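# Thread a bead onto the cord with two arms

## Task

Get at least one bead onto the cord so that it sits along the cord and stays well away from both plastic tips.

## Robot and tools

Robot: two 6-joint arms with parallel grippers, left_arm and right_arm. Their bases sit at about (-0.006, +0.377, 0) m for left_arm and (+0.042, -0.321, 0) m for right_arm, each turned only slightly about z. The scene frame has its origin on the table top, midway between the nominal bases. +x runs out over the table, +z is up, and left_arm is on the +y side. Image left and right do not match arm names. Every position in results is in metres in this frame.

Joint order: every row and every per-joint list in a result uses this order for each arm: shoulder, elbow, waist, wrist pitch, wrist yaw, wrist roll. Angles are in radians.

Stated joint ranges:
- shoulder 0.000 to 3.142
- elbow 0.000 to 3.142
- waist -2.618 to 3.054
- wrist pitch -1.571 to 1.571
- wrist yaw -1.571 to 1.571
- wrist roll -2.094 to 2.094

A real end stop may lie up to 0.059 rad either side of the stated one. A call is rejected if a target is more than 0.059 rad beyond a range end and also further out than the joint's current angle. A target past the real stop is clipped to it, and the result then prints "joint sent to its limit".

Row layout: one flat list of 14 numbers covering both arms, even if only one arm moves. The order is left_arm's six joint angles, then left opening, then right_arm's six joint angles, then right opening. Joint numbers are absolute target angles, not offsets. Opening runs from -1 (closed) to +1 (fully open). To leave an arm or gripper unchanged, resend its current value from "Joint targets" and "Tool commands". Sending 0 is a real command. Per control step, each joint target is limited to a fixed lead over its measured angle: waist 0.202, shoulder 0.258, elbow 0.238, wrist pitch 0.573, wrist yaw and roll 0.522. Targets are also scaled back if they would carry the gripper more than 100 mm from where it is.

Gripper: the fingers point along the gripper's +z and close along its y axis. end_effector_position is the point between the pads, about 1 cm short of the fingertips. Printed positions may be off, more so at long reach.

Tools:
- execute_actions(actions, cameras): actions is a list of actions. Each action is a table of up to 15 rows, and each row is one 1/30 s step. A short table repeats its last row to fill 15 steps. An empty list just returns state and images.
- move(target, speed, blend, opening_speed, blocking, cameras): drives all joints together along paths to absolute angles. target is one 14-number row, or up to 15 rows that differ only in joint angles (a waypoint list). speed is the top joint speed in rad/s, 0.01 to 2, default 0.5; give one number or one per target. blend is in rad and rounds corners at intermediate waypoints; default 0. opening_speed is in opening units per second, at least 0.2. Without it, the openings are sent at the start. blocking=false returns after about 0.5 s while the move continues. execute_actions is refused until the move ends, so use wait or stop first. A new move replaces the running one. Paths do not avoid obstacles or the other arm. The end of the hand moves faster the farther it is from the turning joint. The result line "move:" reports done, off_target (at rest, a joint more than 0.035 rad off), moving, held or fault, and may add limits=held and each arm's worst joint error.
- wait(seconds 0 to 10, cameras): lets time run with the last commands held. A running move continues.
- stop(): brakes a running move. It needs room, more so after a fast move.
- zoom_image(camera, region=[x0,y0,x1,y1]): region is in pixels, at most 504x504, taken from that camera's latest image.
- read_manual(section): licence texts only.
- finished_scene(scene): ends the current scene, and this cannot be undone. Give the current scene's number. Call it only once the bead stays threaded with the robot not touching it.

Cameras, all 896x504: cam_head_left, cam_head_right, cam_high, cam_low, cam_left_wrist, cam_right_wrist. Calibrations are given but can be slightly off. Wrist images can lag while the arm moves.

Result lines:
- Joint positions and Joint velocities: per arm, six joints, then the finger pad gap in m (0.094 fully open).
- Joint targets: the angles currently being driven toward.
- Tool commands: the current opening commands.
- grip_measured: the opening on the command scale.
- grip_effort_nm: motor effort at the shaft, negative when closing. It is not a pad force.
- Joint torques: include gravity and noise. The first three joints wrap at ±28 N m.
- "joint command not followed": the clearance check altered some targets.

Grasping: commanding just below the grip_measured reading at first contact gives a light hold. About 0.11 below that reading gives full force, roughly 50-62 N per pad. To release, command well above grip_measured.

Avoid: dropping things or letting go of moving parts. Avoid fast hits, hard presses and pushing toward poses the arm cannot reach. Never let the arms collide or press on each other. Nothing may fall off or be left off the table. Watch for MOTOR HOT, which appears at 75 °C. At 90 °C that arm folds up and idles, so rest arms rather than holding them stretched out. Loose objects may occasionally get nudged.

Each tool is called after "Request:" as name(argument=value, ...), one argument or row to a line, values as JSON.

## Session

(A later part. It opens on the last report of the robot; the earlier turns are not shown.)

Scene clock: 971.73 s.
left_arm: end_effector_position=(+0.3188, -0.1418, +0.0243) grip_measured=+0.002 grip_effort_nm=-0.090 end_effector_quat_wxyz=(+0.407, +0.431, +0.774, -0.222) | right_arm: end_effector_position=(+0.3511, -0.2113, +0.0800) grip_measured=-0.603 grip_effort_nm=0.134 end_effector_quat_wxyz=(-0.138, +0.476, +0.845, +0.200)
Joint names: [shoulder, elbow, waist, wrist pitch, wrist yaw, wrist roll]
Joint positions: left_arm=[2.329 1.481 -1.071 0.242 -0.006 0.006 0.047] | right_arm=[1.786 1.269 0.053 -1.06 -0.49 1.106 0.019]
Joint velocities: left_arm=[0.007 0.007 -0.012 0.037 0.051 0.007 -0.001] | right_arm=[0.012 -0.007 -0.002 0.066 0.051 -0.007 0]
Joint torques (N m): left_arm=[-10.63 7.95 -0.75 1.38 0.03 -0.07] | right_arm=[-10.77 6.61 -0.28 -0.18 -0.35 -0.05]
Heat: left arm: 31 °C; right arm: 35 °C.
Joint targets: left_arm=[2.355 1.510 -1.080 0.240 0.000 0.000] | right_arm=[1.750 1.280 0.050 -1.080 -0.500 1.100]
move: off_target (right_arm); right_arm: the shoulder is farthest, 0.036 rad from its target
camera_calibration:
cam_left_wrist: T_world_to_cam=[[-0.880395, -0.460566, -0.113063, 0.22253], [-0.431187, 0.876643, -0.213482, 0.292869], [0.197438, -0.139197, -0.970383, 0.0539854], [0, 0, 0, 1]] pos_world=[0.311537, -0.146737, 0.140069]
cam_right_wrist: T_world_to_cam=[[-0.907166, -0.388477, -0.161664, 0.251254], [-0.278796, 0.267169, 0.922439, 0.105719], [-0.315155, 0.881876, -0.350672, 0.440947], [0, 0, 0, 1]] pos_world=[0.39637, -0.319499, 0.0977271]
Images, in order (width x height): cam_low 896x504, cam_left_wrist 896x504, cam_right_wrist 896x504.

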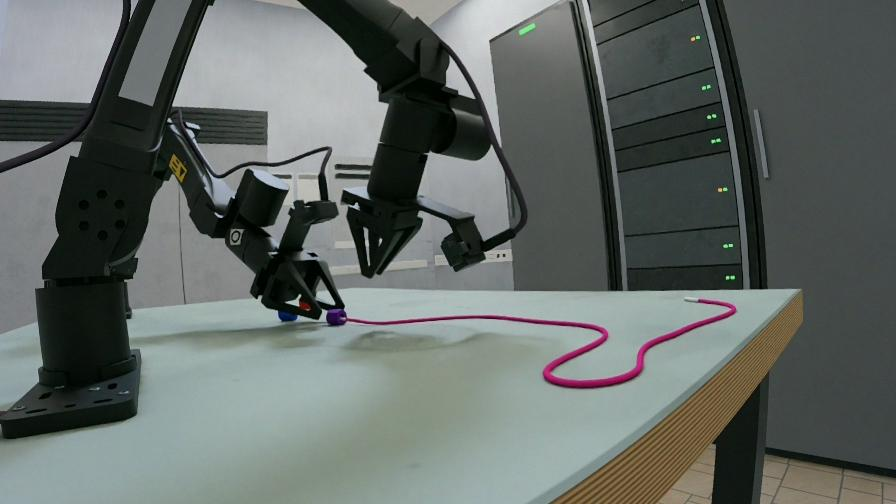

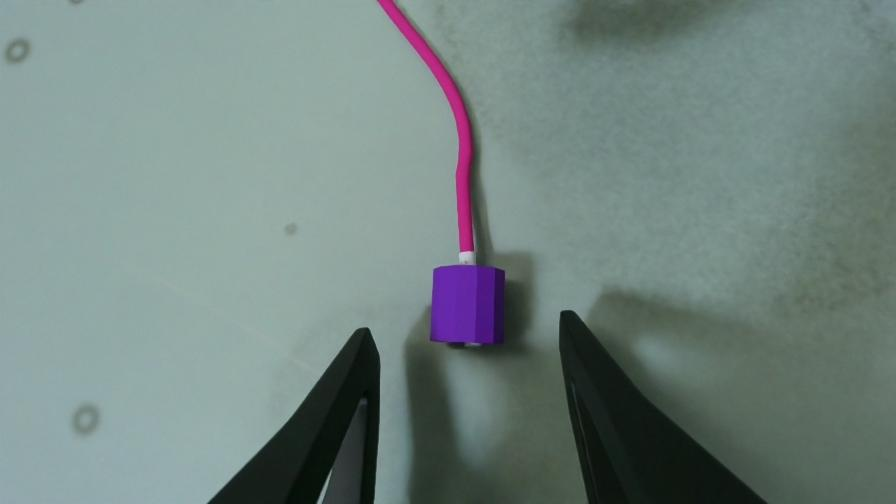

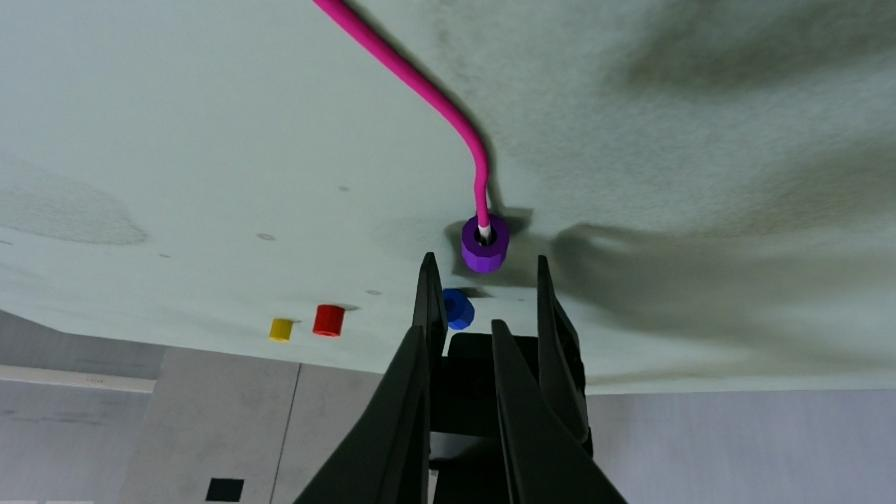

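Request:
move(
  target=[2.370,1.538,-1.080,0.226,0,0,0,1.75,1.28,0.05,-1.08,-0.50,1.1,-0.6],
  cameras=[],
  speed=0.1,
)

Request:
move(
  target=[2.370,1.538,-1.080,0.226,0,0,-0.75,1.75,1.28,0.05,-1.08,-0.50,1.1,-0.6],
  cameras=["cam_low","cam_left_wrist","cam_right_wrist"],
  opening_speed=0.35,
)

Request:
zoom_image(
  camera="cam_low",
  region=[280, 280, 400, 344],
)

Scene clock: 988.13 s.
left_arm: end_effector_position=(+0.3213, -0.1457, +0.0245) grip_measured=+0.002 grip_effort_nm=-0.095 end_effector_quat_wxyz=(+0.407, +0.431, +0.774, -0.222) | right_arm: end_effector_position=(+0.3511, -0.2113, +0.0800) grip_measured=-0.603 grip_effort_nm=0.129 end_effector_quat_wxyz=(-0.138, +0.476, +0.845, +0.200)
Joint names: [shoulder, elbow, waist, wrist pitch, wrist yaw, wrist roll]
Joint positions: left_arm=[2.344 1.509 -1.071 0.228 -0.006 0.006 0.047] | right_arm=[1.786 1.269 0.053 -1.06 -0.49 1.106 0.019]
Joint velocities: left_arm=[-0.017 0.002 0.002 -0.066 -0.007 -0.022 0] | right_arm=[0.007 -0.017 -0.002 -0.022 0.037 -0.037 -0.001]
Joint torques (N m): left_arm=[-10.76 7.97 -0.72 1.42 0.04 -0.07] | right_arm=[-10.77 6.6 -0.34 -0.19 -0.36 -0.04]
Heat: left arm: 31 °C; right arm: 35 °C.
Joint targets: left_arm=[2.370 1.538 -1.080 0.226 0.000 0.000] | right_arm=[1.750 1.280 0.050 -1.080 -0.500 1.100]
move: off_target (right_arm); right_arm: the shoulder is farthest, 0.036 rad from its target
No camera images: "cameras" was empty.

Scene clock: 990.50 s.
left_arm: end_effector_position=(+0.3212, -0.1457, +0.0242) grip_measured=-0.665 grip_effort_nm=-1.009 end_effector_quat_wxyz=(+0.407, +0.432, +0.774, -0.221) | right_arm: end_effector_position=(+0.3511, -0.2113, +0.0800) grip_measured=-0.603 grip_effort_nm=0.134 end_effector_quat_wxyz=(-0.138, +0.476, +0.845, +0.200)
Joint names: [shoulder, elbow, waist, wrist pitch, wrist yaw, wrist roll]
Joint positions: left_arm=[2.344 1.509 -1.071 0.227 -0.006 0.006 0.016] | right_arm=[1.786 1.269 0.053 -1.06 -0.49 1.106 0.019]
Joint velocities: left_arm=[0.017 0.002 -0.012 0.037 -0.007 0.037 0] | right_arm=[-0.007 -0.002 -0.002 0.081 -0.022 0.022 0.001]
Joint torques (N m): left_arm=[-10.73 7.97 -0.73 1.41 0.04 -0.07] | right_arm=[-10.73 6.64 -0.21 -0.19 -0.35 -0.04]
Heat: left arm: 31 °C; right arm: 35 °C.
Joint targets: left_arm=[2.370 1.538 -1.080 0.226 0.000 0.000] | right_arm=[1.750 1.280 0.050 -1.080 -0.500 1.100]
move: off_target (right_arm); right_arm: the shoulder is farthest, 0.036 rad from its target
camera_calibration:
cam_left_wrist: T_world_to_cam=[[-0.880464, -0.460456, -0.112979, 0.222898], [-0.431316, 0.87685, -0.212369, 0.297336], [0.196852, -0.138254, -0.970636, 0.0532739], [0, 0, 0, 1]] pos_world=[0.314013, -0.150719, 0.140037]
cam_right_wrist: T_world_to_cam=[[-0.907166, -0.388477, -0.161664, 0.251254], [-0.278796, 0.267169, 0.922439, 0.105719], [-0.315155, 0.881876, -0.350672, 0.440947], [0, 0, 0, 1]] pos_world=[0.39637, -0.319499, 0.0977271]
Images, in order (width x height): cam_low 896x504, cam_left_wrist 896x504, cam_right_wrist 896x504.

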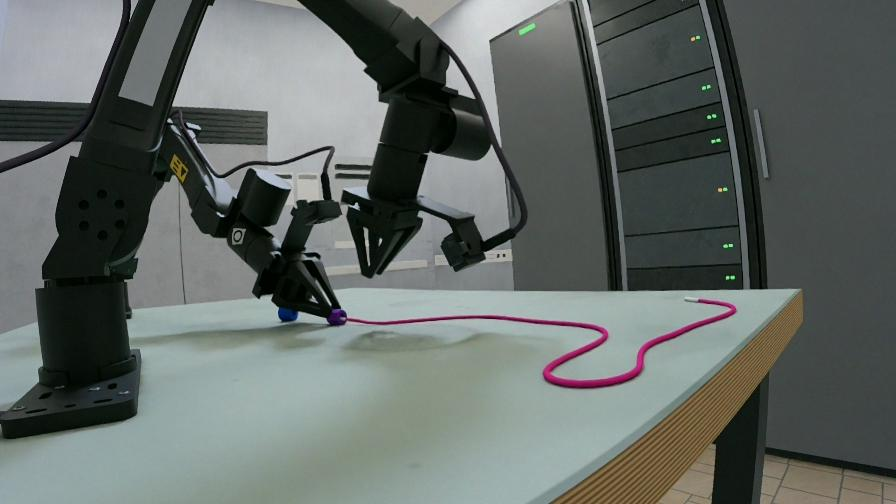

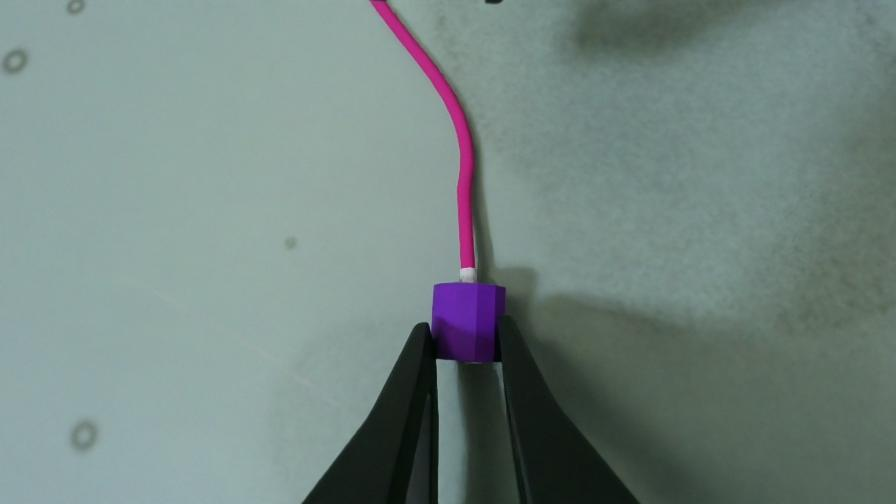

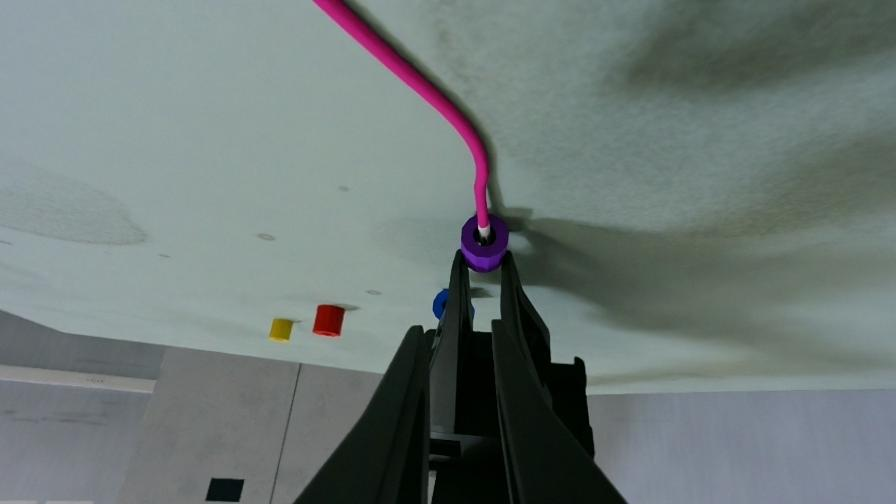

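Scaled by 4.200 from the camera's 896x504 image, which has a finer 1280x720 frame.

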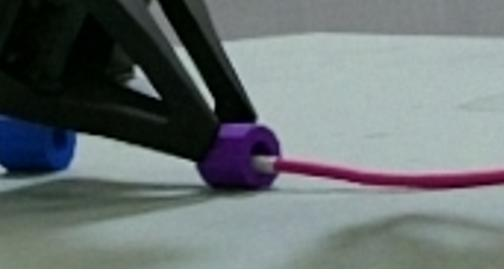

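Request:
move(
  target=[2.370,1.538,-1.080,0.226,0,0,-0.75,2.172,1.705,-0.018,-1.507,-0.586,0.91,-0.5],
  cameras=["cam_low","cam_left_wrist","cam_right_wrist"],
  speed=0.4,
)

Scene clock: 1026.03 s.
left_arm: end_effector_position=(+0.3212, -0.1457, +0.0242) grip_measured=-0.665 grip_effort_nm=-1.028 end_effector_quat_wxyz=(+0.407, +0.432, +0.774, -0.221) | right_arm: end_effector_position=(+0.3641, -0.2187, +0.0745) grip_measured=-0.503 grip_effort_nm=0.134 end_effector_quat_wxyz=(-0.295, +0.459, +0.822, +0.162)
Joint names: [shoulder, elbow, waist, wrist pitch, wrist yaw, wrist roll]
Joint positions: left_arm=[2.344 1.509 -1.071 0.227 -0.006 0.006 0.016] | right_arm=[2.155 1.667 -0.012 -1.483 -0.573 0.914 0.023]
Joint velocities: left_arm=[0.012 0.002 0.002 0.022 0.007 -0.037 0.001] | right_arm=[-0.002 -0.002 0.022 -0.022 0.051 -0.007 0]
Joint torques (N m): left_arm=[-10.71 7.97 -0.75 1.41 0.04 -0.06] | right_arm=[-9.2 8.21 -0.58 -0.98 -0.39 -0.03]
Heat: left arm: 30 °C; right arm: 35 °C.
Joint targets: left_arm=[2.370 1.538 -1.080 0.226 0.000 0.000] | right_arm=[2.172 1.705 -0.018 -1.507 -0.586 0.910]
move: off_target (right_arm); right_arm: the elbow is farthest, 0.038 rad from its target
camera_calibration:
cam_left_wrist: T_world_to_cam=[[-0.880464, -0.460456, -0.112979, 0.222898], [-0.431316, 0.87685, -0.212369, 0.297336], [0.196852, -0.138254, -0.970636, 0.0532739], [0, 0, 0, 1]] pos_world=[0.314013, -0.150719, 0.140037]
cam_right_wrist: T_world_to_cam=[[-0.886721, -0.457271, 0.0680424, 0.219752], [-0.00627073, 0.159064, 0.987248, -0.0113359], [-0.462263, 0.874987, -0.143912, 0.486281], [0, 0, 0, 1]] pos_world=[0.419577, -0.3232, 0.0662207]
Images, in order (width x height): cam_low 896x504, cam_left_wrist 896x504, cam_right_wrist 896x504.

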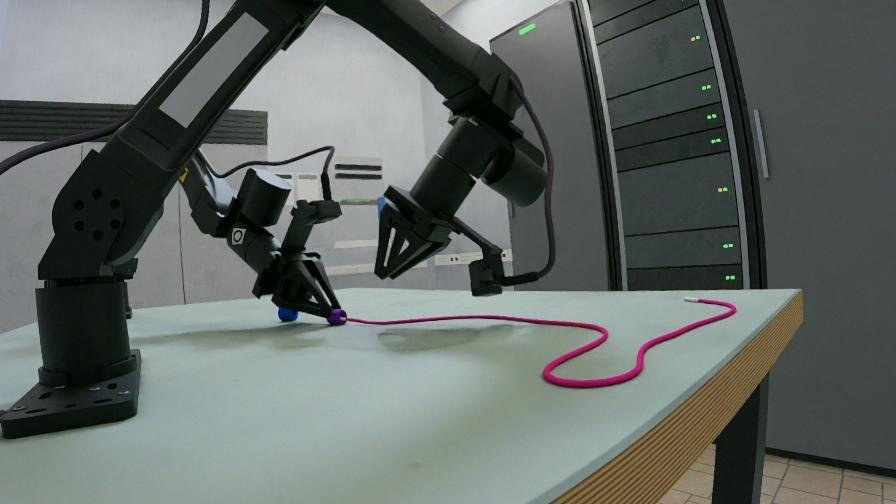

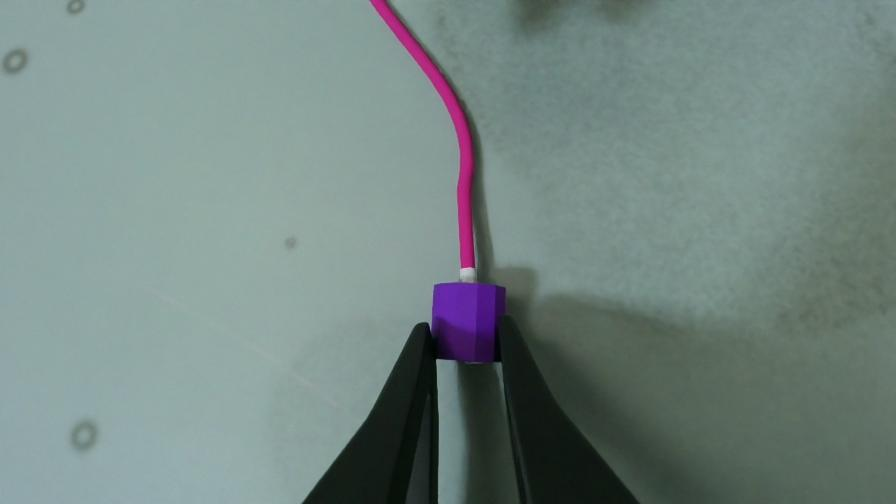

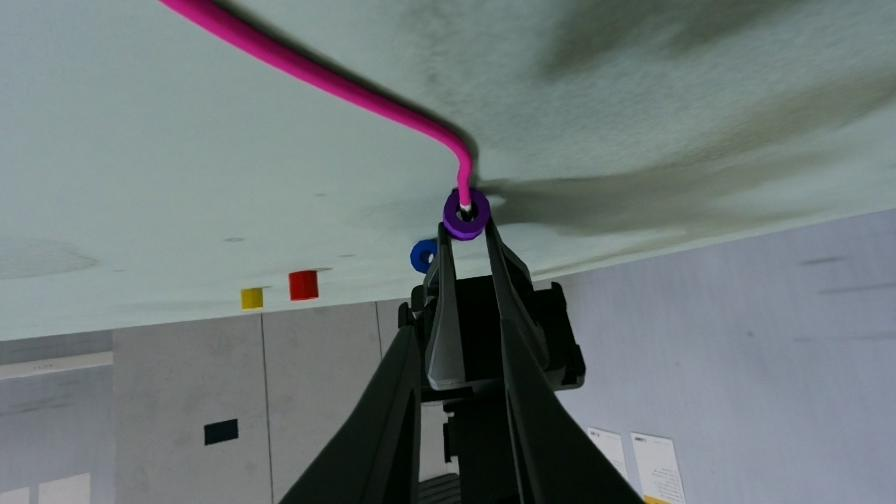

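Request:
move(
  target=[2.370,1.538,-1.080,0.226,0,0,-0.75,1.939,1.480,0.148,-1.255,-0.368,1.155,-0.3],
  cameras=["cam_left_wrist","cam_right_wrist"],
  speed=0.4,
)

Scene clock: 1078.47 s.
left_arm: end_effector_position=(+0.3212, -0.1457, +0.0242) grip_measured=-0.665 grip_effort_nm=-1.033 end_effector_quat_wxyz=(+0.407, +0.432, +0.774, -0.221) | right_arm: end_effector_position=(+0.3530, -0.1994, +0.0707) grip_measured=-0.303 grip_effort_nm=0.134 end_effector_quat_wxyz=(-0.183, +0.473, +0.856, +0.096)
Joint names: [shoulder, elbow, waist, wrist pitch, wrist yaw, wrist roll]
Joint positions: left_arm=[2.344 1.509 -1.071 0.227 -0.006 0.006 0.016] | right_arm=[1.974 1.499 0.144 -1.271 -0.379 1.148 0.033]
Joint velocities: left_arm=[-0.022 -0.012 -0.012 0.022 -0.081 0.037 0] | right_arm=[-0.017 -0.012 -0.017 0.022 0.022 0.007 0.001]
Joint torques (N m): left_arm=[-10.73 7.98 -0.73 1.41 0.04 -0.07] | right_arm=[-12.11 4.15 0.36 -0.16 -0.11 0.1]
Heat: left arm: 30 °C; right arm: 35 °C.
Joint targets: left_arm=[2.370 1.538 -1.080 0.226 0.000 0.000] | right_arm=[1.939 1.480 0.148 -1.255 -0.368 1.155]
move: done
camera_calibration:
cam_left_wrist: T_world_to_cam=[[-0.880464, -0.460456, -0.112979, 0.222898], [-0.431316, 0.87685, -0.212369, 0.297336], [0.196852, -0.138254, -0.970636, 0.0532739], [0, 0, 0, 1]] pos_world=[0.314013, -0.150719, 0.140037]
cam_right_wrist: T_world_to_cam=[[-0.89029, -0.452699, 0.0494791, 0.222394], [-0.142586, 0.380292, 0.913809, 0.0867034], [-0.432497, 0.8065, -0.403118, 0.457927], [0, 0, 0, 1]] pos_world=[0.40841, -0.301613, 0.0943648]
Images, in order (width x height): cam_left_wrist 896x504, cam_right_wrist 896x504.

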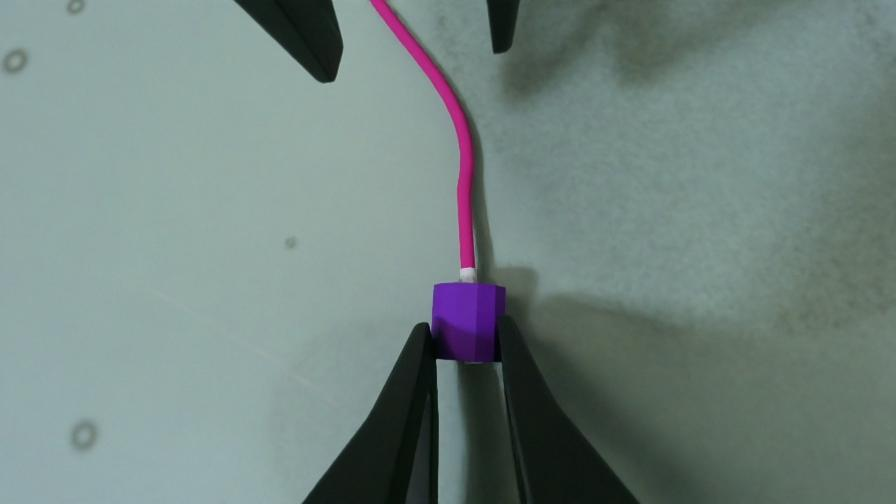

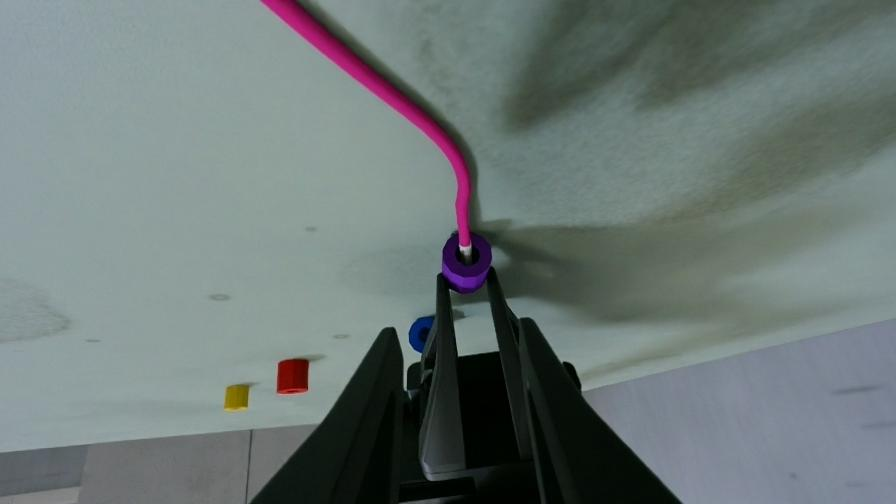

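Request:
move(
  target=[2.370,1.538,-1.080,0.226,0,0,-0.75,1.99,1.335,0.175,-1.038,-0.295,1.196,-0.3],
  cameras=["cam_left_wrist","cam_right_wrist","cam_low"],
  speed=0.15,
)

Request:
zoom_image(
  camera="cam_low",
  region=[300, 260, 460, 350],
)

Scene clock: 1097.00 s.
left_arm: end_effector_position=(+0.3212, -0.1457, +0.0242) grip_measured=-0.665 grip_effort_nm=-1.033 end_effector_quat_wxyz=(+0.407, +0.432, +0.774, -0.221) | right_arm: end_effector_position=(+0.3576, -0.2037, +0.0291) grip_measured=-0.303 grip_effort_nm=0.134 end_effector_quat_wxyz=(-0.137, +0.479, +0.863, +0.085)
Joint names: [shoulder, elbow, waist, wrist pitch, wrist yaw, wrist roll]
Joint positions: left_arm=[2.344 1.509 -1.071 0.227 -0.006 0.006 0.016] | right_arm=[1.974 1.353 0.166 -1.054 -0.307 1.19 0.033]
Joint velocities: left_arm=[-0.022 0.002 -0.022 0.007 0.037 -0.037 0] | right_arm=[-0.002 -0.012 0.002 0.066 0.037 0.022 -0.001]
Joint torques (N m): left_arm=[-10.71 7.97 -0.73 1.4 0.03 -0.07] | right_arm=[-7.92 4.15 0.8 -0.01 -0.06 0.08]
Heat: left arm: 30 °C; right arm: 36 °C.
Joint targets: left_arm=[2.370 1.538 -1.080 0.226 0.000 0.000] | right_arm=[1.990 1.335 0.175 -1.038 -0.295 1.196]
move: done
camera_calibration:
cam_left_wrist: T_world_to_cam=[[-0.880464, -0.460456, -0.112979, 0.222898], [-0.431316, 0.87685, -0.212369, 0.297336], [0.196852, -0.138254, -0.970636, 0.0532739], [0, 0, 0, 1]] pos_world=[0.314013, -0.150719, 0.140037]
cam_right_wrist: T_world_to_cam=[[-0.896114, -0.443527, 0.0162524, 0.231523], [-0.201782, 0.439756, 0.875156, 0.161388], [-0.395302, 0.78096, -0.483567, 0.430372], [0, 0, 0, 1]] pos_world=[0.410163, -0.304388, 0.063111]
Images, in order (width x height): cam_low 896x504, cam_left_wrist 896x504, cam_right_wrist 896x504.

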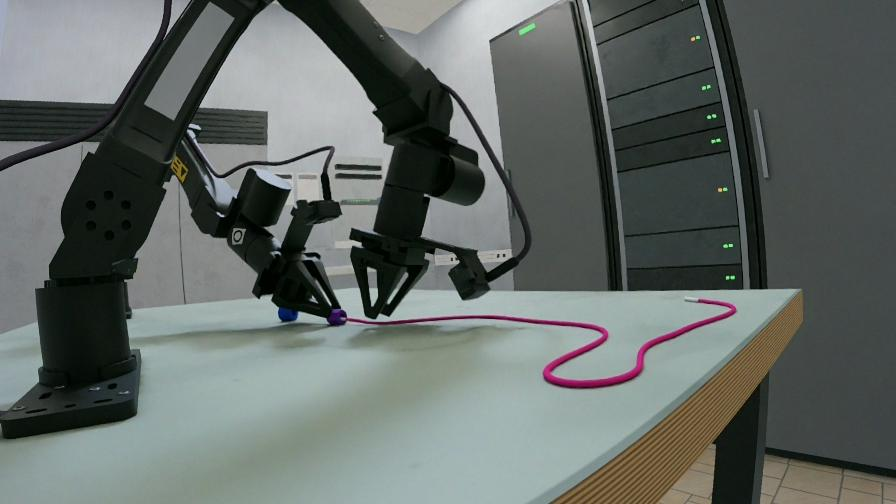

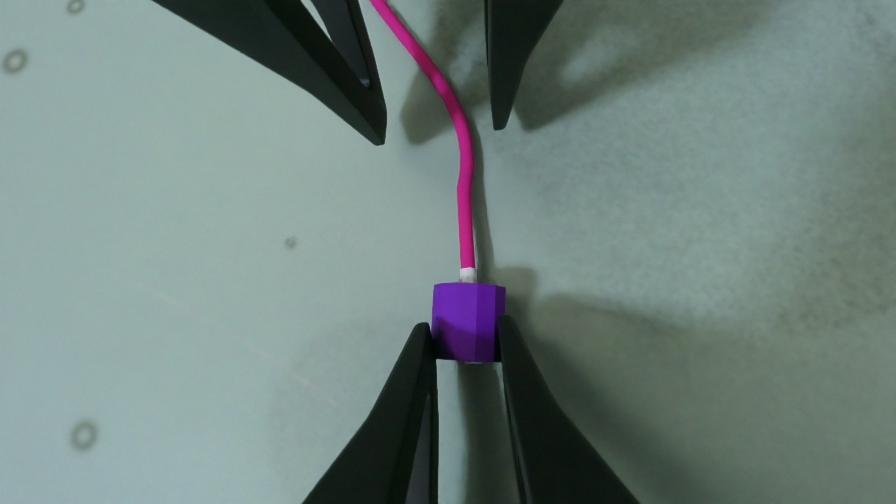

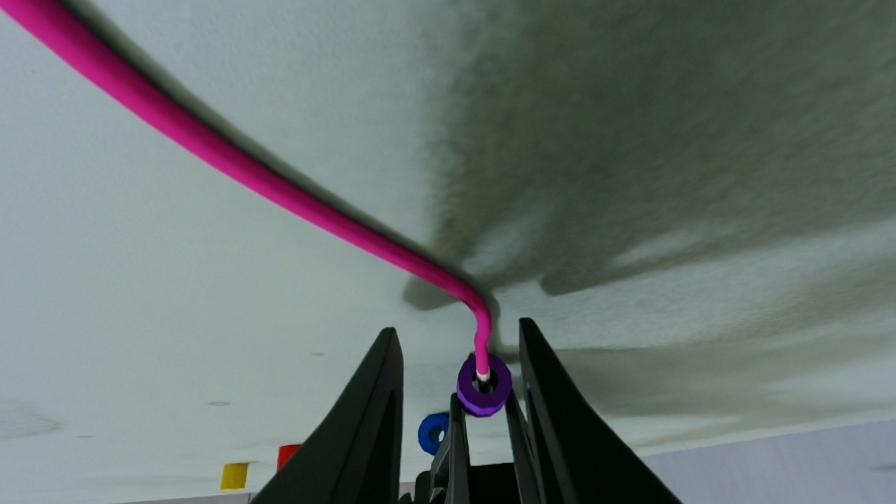

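Scaled by 3.150 from the camera's 896x504 image, which has a finer 1280x720 frame.

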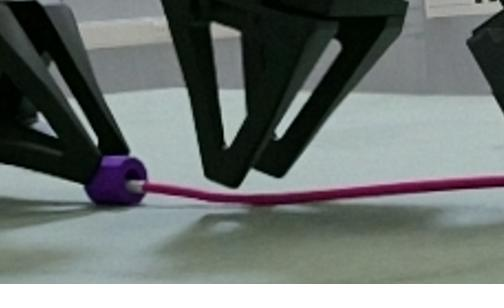

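Request:
move(
  target=[2.370,1.538,-1.080,0.226,0,0,-0.75,2.0,1.323,0.170,-1.021,-0.295,1.196,-0.3],
  cameras=["cam_low"],
  speed=0.1,
)

Request:
zoom_image(
  camera="cam_low",
  region=[300, 260, 460, 350],
)

Scene clock: 1105.37 s.
left_arm: end_effector_position=(+0.3212, -0.1457, +0.0242) grip_measured=-0.665 grip_effort_nm=-1.033 end_effector_quat_wxyz=(+0.407, +0.432, +0.774, -0.221) | right_arm: end_effector_position=(+0.3566, -0.2040, +0.0233) grip_measured=-0.303 grip_effort_nm=0.134 end_effector_quat_wxyz=(-0.138, +0.479, +0.863, +0.083)
Joint names: [shoulder, elbow, waist, wrist pitch, wrist yaw, wrist roll]
Joint positions: left_arm=[2.344 1.509 -1.071 0.227 -0.006 0.006 0.016] | right_arm=[1.982 1.341 0.166 -1.037 -0.307 1.191 0.033]
Joint velocities: left_arm=[-0.017 -0.002 -0.002 -0.066 0.081 -0.022 0] | right_arm=[-0.007 -0.002 -0.002 0.022 0.022 0.022 0]
Joint torques (N m): left_arm=[-10.71 7.97 -0.73 1.41 0.03 -0.07] | right_arm=[-7.9 4.07 0.31 -0.03 -0.06 0.06]
Heat: left arm: 30 °C; right arm: 35 °C.
Joint targets: left_arm=[2.370 1.538 -1.080 0.226 0.000 0.000] | right_arm=[2.000 1.323 0.170 -1.021 -0.295 1.196]
move: done
Images, in order (width x height): cam_low 896x504.

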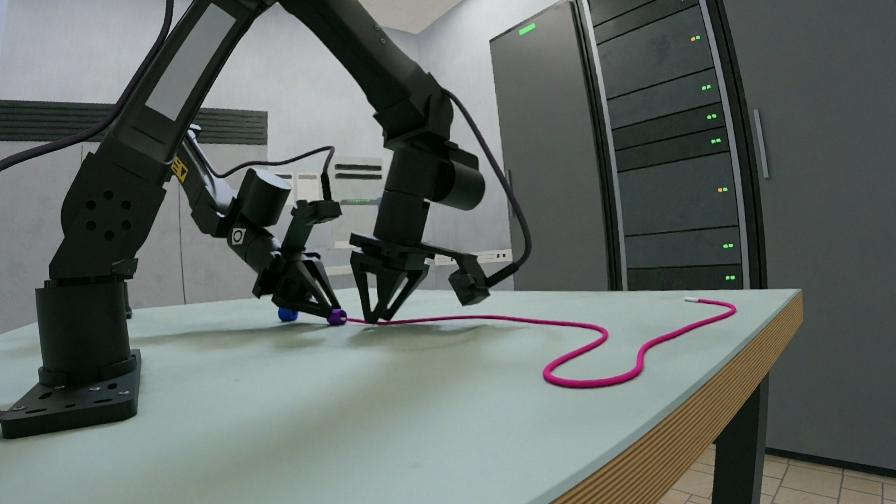

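Scaled by 3.150 from the camera's 896x504 image, which has a finer 1280x720 frame.

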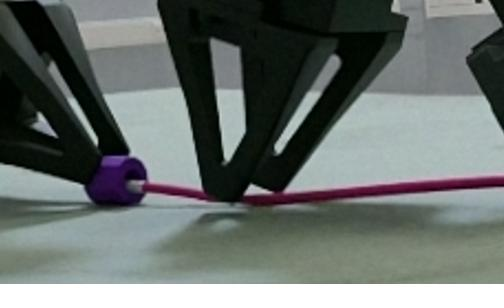

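Request:
move(
  target=[2.370,1.538,-1.080,0.226,0,0,-0.75,2.0,1.323,0.170,-1.021,-0.295,1.196,-0.98],
  cameras=["cam_low","cam_left_wrist","cam_right_wrist"],
  opening_speed=0.4,
)

Request:
zoom_image(
  camera="cam_low",
  region=[300, 260, 460, 350],
)

Scene clock: 1111.03 s.
left_arm: end_effector_position=(+0.3212, -0.1457, +0.0242) grip_measured=-0.665 grip_effort_nm=-1.028 end_effector_quat_wxyz=(+0.407, +0.432, +0.774, -0.221) | right_arm: end_effector_position=(+0.3568, -0.2037, +0.0233) grip_measured=-0.975 grip_effort_nm=-0.281 end_effector_quat_wxyz=(-0.138, +0.479, +0.863, +0.084)
Joint names: [shoulder, elbow, waist, wrist pitch, wrist yaw, wrist roll]
Joint positions: left_arm=[2.344 1.509 -1.071 0.227 -0.006 0.006 0.016] | right_arm=[1.982 1.341 0.166 -1.036 -0.308 1.191 0.001]
Joint velocities: left_arm=[-0.017 0.022 -0.002 0.022 0.022 0.066 -0.001] | right_arm=[0.002 -0.002 0.007 0.051 0.095 -0.022 0]
Joint torques (N m): left_arm=[-10.71 7.97 -0.72 1.41 0.04 -0.06] | right_arm=[-7.84 4.03 0.35 -0.04 -0.04 0.07]
Heat: left arm: 30 °C; right arm: 35 °C.
Joint targets: left_arm=[2.370 1.538 -1.080 0.226 0.000 0.000] | right_arm=[2.000 1.323 0.170 -1.021 -0.295 1.196]
move: done
camera_calibration:
cam_left_wrist: T_world_to_cam=[[-0.880464, -0.460456, -0.112979, 0.222898], [-0.431316, 0.87685, -0.212369, 0.297336], [0.196852, -0.138254, -0.970636, 0.0532739], [0, 0, 0, 1]] pos_world=[0.314013, -0.150719, 0.140037]
cam_right_wrist: T_world_to_cam=[[-0.896403, -0.442806, 0.019608, 0.231107], [-0.198166, 0.439946, 0.875887, 0.165025], [-0.396475, 0.781262, -0.482118, 0.427741], [0, 0, 0, 1]] pos_world=[0.409455, -0.304444, 0.0571472]
Images, in order (width x height): cam_low 896x504, cam_left_wrist 896x504, cam_right_wrist 896x504.

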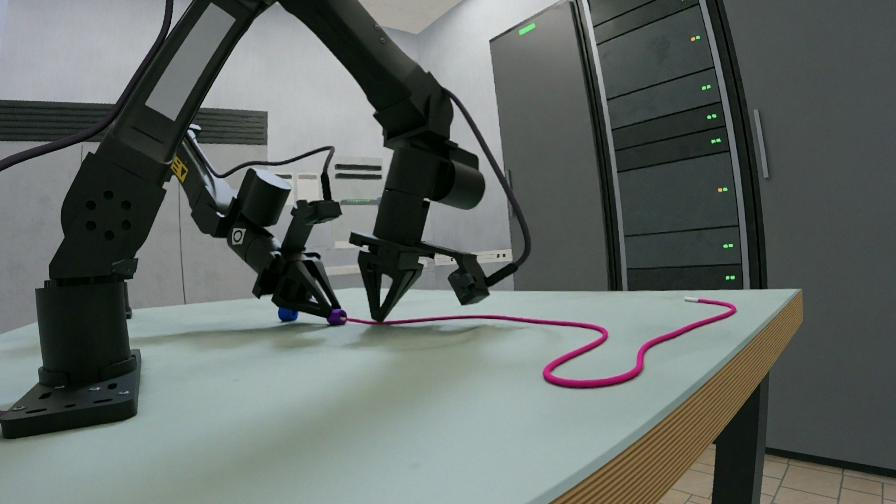

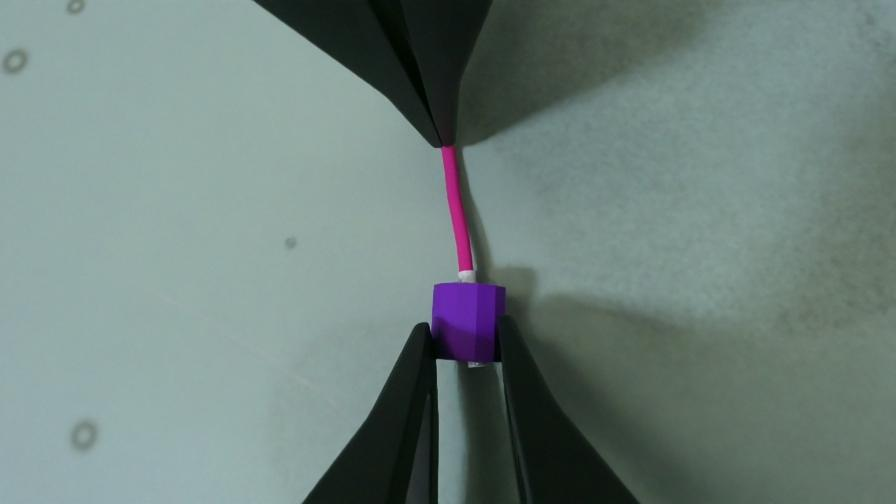

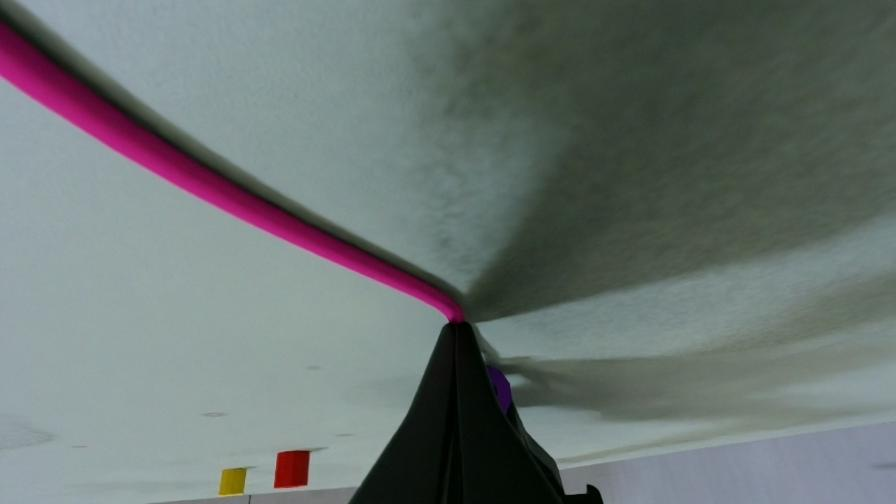

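Scaled by 3.150 from the camera's 896x504 image, which has a finer 1280x720 frame.

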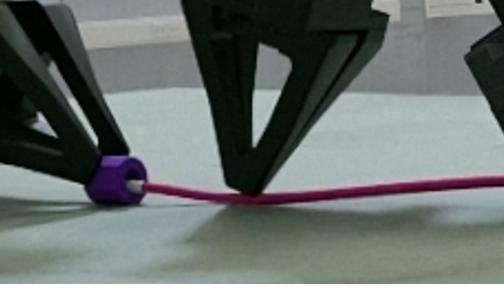

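Request:
move(
  target=[2.370,1.538,-1.080,0.226,0,0,-0.75,2.0,1.323,0.170,-1.021,-0.295,1.196,-0.4],
  cameras=[],
  opening_speed=0.6,
)

Request:
move(
  target=[2.370,1.538,-1.080,0.226,0,0,-0.75,2.009,1.310,0.170,-1.003,-0.295,1.196,-0.4],
  cameras=["cam_low","cam_left_wrist","cam_right_wrist"],
  speed=0.1,
)

Request:
zoom_image(
  camera="cam_low",
  region=[300, 260, 460, 350],
)

Scene clock: 1122.53 s.
left_arm: end_effector_position=(+0.3212, -0.1457, +0.0242) grip_measured=-0.665 grip_effort_nm=-1.038 end_effector_quat_wxyz=(+0.407, +0.432, +0.774, -0.221) | right_arm: end_effector_position=(+0.3570, -0.2038, +0.0230) grip_measured=-0.403 grip_effort_nm=0.134 end_effector_quat_wxyz=(-0.138, +0.479, +0.863, +0.084)
Joint names: [shoulder, elbow, waist, wrist pitch, wrist yaw, wrist roll]
Joint positions: left_arm=[2.344 1.509 -1.071 0.227 -0.006 0.006 0.016] | right_arm=[1.983 1.341 0.166 -1.035 -0.307 1.191 0.028]
Joint velocities: left_arm=[-0.017 -0.002 0.002 -0.007 0.051 0.022 0] | right_arm=[0.022 0.012 -0.012 -0.007 -0.037 -0.051 0.002]
Joint torques (N m): left_arm=[-10.73 7.99 -0.72 1.41 0.04 -0.07] | right_arm=[-7.97 4.11 0.35 -0.04 -0.06 0.05]
Heat: left arm: 30 °C; right arm: 33 °C.
Joint targets: left_arm=[2.370 1.538 -1.080 0.226 0.000 0.000] | right_arm=[2.000 1.323 0.170 -1.021 -0.295 1.196]
move: done
No camera images: "cameras" was empty.

Scene clock: 1123.23 s.
left_arm: end_effector_position=(+0.3212, -0.1457, +0.0242) grip_measured=-0.665 grip_effort_nm=-1.028 end_effector_quat_wxyz=(+0.407, +0.432, +0.774, -0.221) | right_arm: end_effector_position=(+0.3583, -0.2037, +0.0218) grip_measured=-0.403 grip_effort_nm=0.134 end_effector_quat_wxyz=(-0.135, +0.479, +0.863, +0.086)
Joint names: [shoulder, elbow, waist, wrist pitch, wrist yaw, wrist roll]
Joint positions: left_arm=[2.344 1.509 -1.071 0.227 -0.006 0.006 0.016] | right_arm=[1.983 1.336 0.166 -1.023 -0.307 1.191 0.028]
Joint velocities: left_arm=[-0.027 -0.002 0.012 -0.11 0.037 -0.007 0] | right_arm=[-0.002 -0.002 -0.022 -0.037 -0.066 0.022 0]
Joint torques (N m): left_arm=[-10.71 7.97 -0.75 1.41 0.04 -0.07] | right_arm=[-7.23 3.41 0.38 0.04 -0.07 0.05]
Heat: left arm: 30 °C; right arm: 34 °C.
Joint targets: left_arm=[2.370 1.538 -1.080 0.226 0.000 0.000] | right_arm=[2.009 1.310 0.170 -1.003 -0.295 1.196]
move: done
camera_calibration:
cam_left_wrist: T_world_to_cam=[[-0.880464, -0.460456, -0.112979, 0.222898], [-0.431316, 0.87685, -0.212369, 0.297336], [0.196852, -0.138254, -0.970636, 0.0532739], [0, 0, 0, 1]] pos_world=[0.314013, -0.150719, 0.140037]
cam_right_wrist: T_world_to_cam=[[-0.896459, -0.442947, 0.0126454, 0.232666], [-0.205042, 0.439936, 0.874308, 0.169125], [-0.392835, 0.781188, -0.485207, 0.426344], [0, 0, 0, 1]] pos_world=[0.410736, -0.3044, 0.0560554]
Images, in order (width x height): cam_low 896x504, cam_left_wrist 896x504, cam_right_wrist 896x504.

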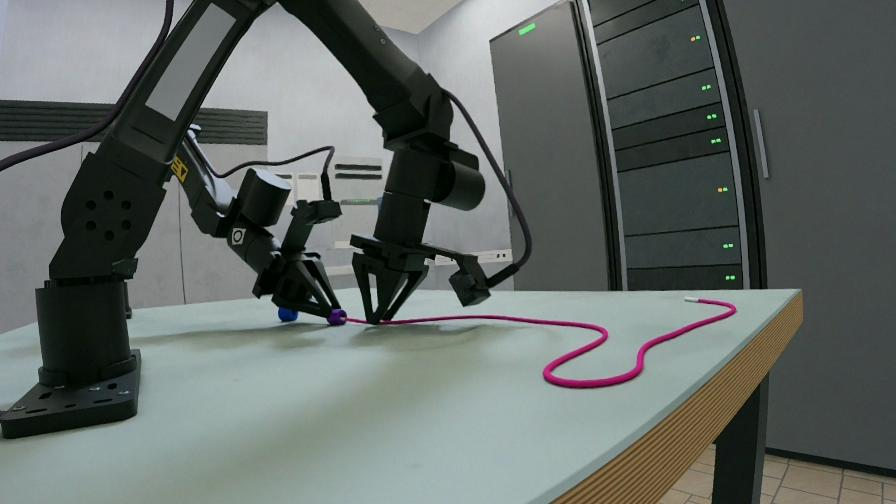

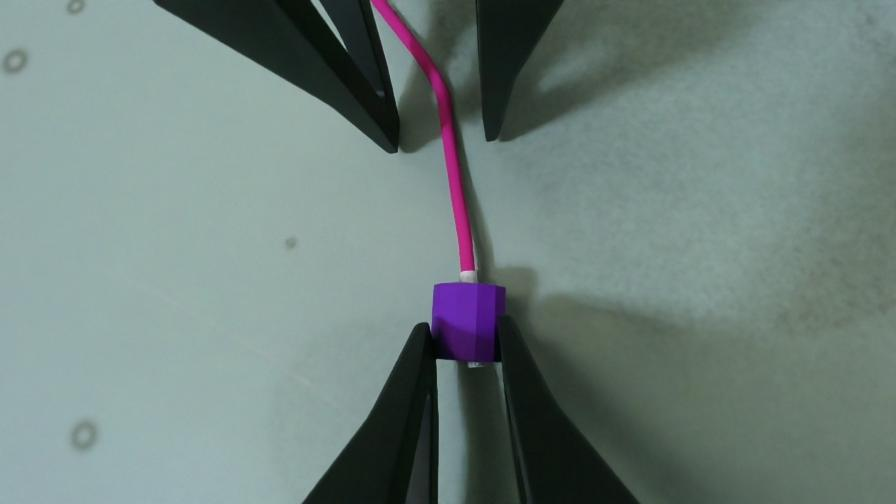

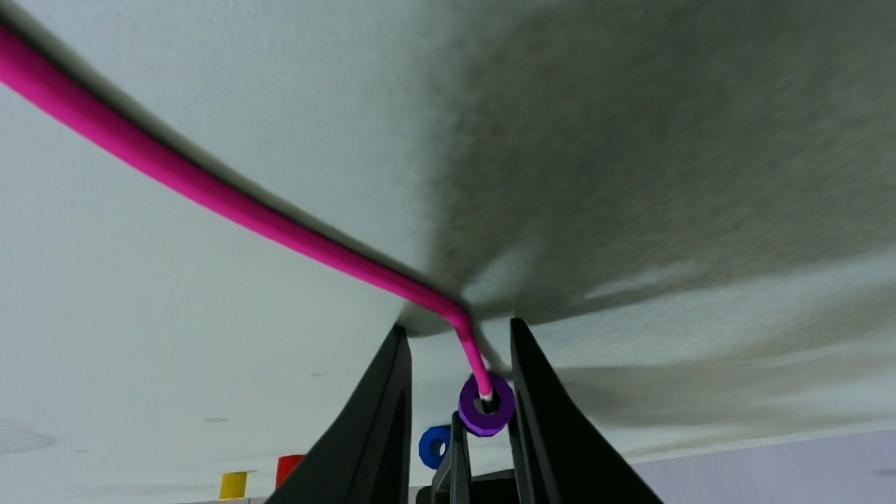

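Scaled by 3.150 from the camera's 896x504 image, which has a finer 1280x720 frame.

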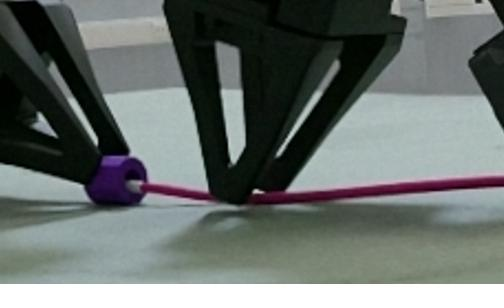

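Request:
move(
  target=[2.370,1.538,-1.080,0.226,0,0,-0.75,2.009,1.310,0.170,-1.003,-0.295,1.196,-0.98],
  cameras=["cam_left_wrist"],
  opening_speed=0.4,
)

Scene clock: 1128.73 s.
left_arm: end_effector_position=(+0.3212, -0.1457, +0.0242) grip_measured=-0.665 grip_effort_nm=-1.028 end_effector_quat_wxyz=(+0.407, +0.432, +0.774, -0.221) | right_arm: end_effector_position=(+0.3629, -0.2022, +0.0216) grip_measured=-0.966 grip_effort_nm=-1.004 end_effector_quat_wxyz=(-0.129, +0.478, +0.864, +0.094)
Joint names: [shoulder, elbow, waist, wrist pitch, wrist yaw, wrist roll]
Joint positions: left_arm=[2.344 1.509 -1.071 0.227 -0.006 0.006 0.016] | right_arm=[1.983 1.336 0.166 -1.004 -0.31 1.191 0.002]
Joint velocities: left_arm=[-0.012 0.012 0.002 -0.007 -0.022 -0.037 -0.001] | right_arm=[-0.002 0.002 -0.027 -0.022 -0.051 0.022 0]
Joint torques (N m): left_arm=[-10.7 7.98 -0.73 1.41 0.04 -0.07] | right_arm=[-7.27 3.43 0.39 -0.13 -0.03 0.07]
Heat: left arm: 30 °C; right arm: 34 °C.
Joint targets: left_arm=[2.370 1.538 -1.080 0.226 0.000 0.000] | right_arm=[2.009 1.310 0.170 -1.003 -0.295 1.196]
move: done
camera_calibration:
cam_left_wrist: T_world_to_cam=[[-0.880464, -0.460456, -0.112979, 0.222898], [-0.431316, 0.87685, -0.212369, 0.297336], [0.196852, -0.138254, -0.970636, 0.0532739], [0, 0, 0, 1]] pos_world=[0.314013, -0.150719, 0.140037]
Images, in order (width x height): cam_left_wrist 896x504.

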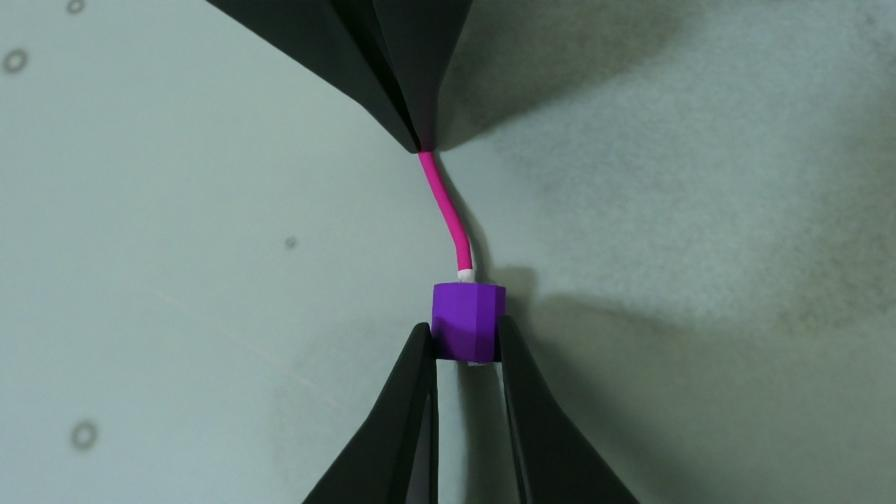

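Request:
move(
  target=[2.370,1.538,-1.080,0.226,0,0,-0.75,2.045,1.44,0.114,-1.147,-0.388,1.125,-0.98],
  cameras=["cam_left_wrist","cam_low"],
  speed=0.12,
)

Request:
zoom_image(
  camera="cam_low",
  region=[300, 260, 460, 350],
)

Scene clock: 1157.63 s.
left_arm: end_effector_position=(+0.3212, -0.1457, +0.0242) grip_measured=-0.665 grip_effort_nm=-1.028 end_effector_quat_wxyz=(+0.407, +0.432, +0.774, -0.221) | right_arm: end_effector_position=(+0.3578, -0.2064, +0.0307) grip_measured=-0.971 grip_effort_nm=-1.057 end_effector_quat_wxyz=(-0.179, +0.475, +0.856, +0.101)
Joint names: [shoulder, elbow, waist, wrist pitch, wrist yaw, wrist roll]
Joint positions: left_arm=[2.344 1.509 -1.071 0.227 -0.006 0.006 0.016] | right_arm=[2.024 1.406 0.121 -1.124 -0.379 1.13 0.001]
Joint velocities: left_arm=[-0.007 -0.022 -0.002 0.037 -0.037 0.022 0] | right_arm=[-0.012 -0.002 -0.017 -0.066 -0.022 -0.037 0]
Joint torques (N m): left_arm=[-10.71 7.95 -0.73 1.41 0.04 -0.06] | right_arm=[-7.86 7.98 -0.62 -0.5 -0.28 -0.04]
Heat: left arm: 30 °C; right arm: 34 °C.
Joint targets: left_arm=[2.370 1.538 -1.080 0.226 0.000 0.000] | right_arm=[2.045 1.440 0.114 -1.147 -0.388 1.125]
move: done
camera_calibration:
cam_left_wrist: T_world_to_cam=[[-0.880464, -0.460456, -0.112979, 0.222898], [-0.431316, 0.87685, -0.212369, 0.297336], [0.196852, -0.138254, -0.970636, 0.0532739], [0, 0, 0, 1]] pos_world=[0.314013, -0.150719, 0.140037]
Images, in order (width x height): cam_low 896x504, cam_left_wrist 896x504.

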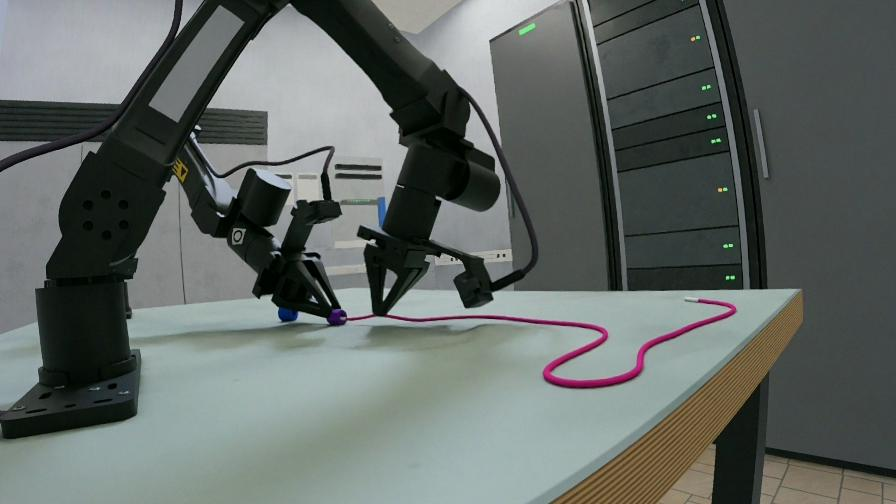

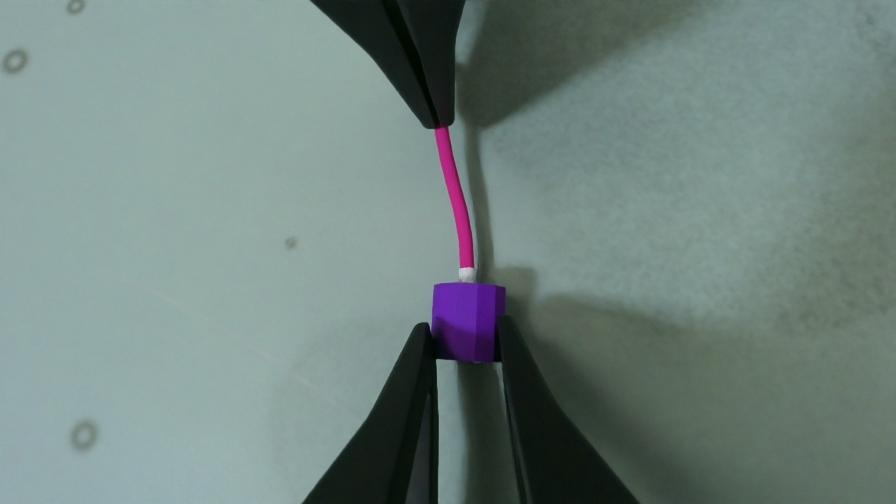

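Scaled by 3.150 from the camera's 896x504 image, which has a finer 1280x720 frame.

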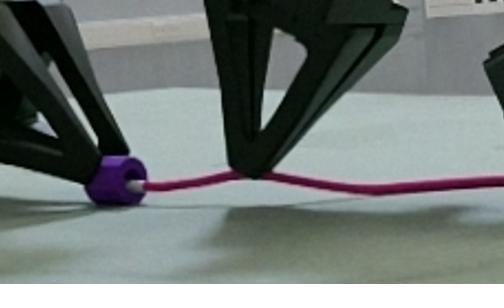

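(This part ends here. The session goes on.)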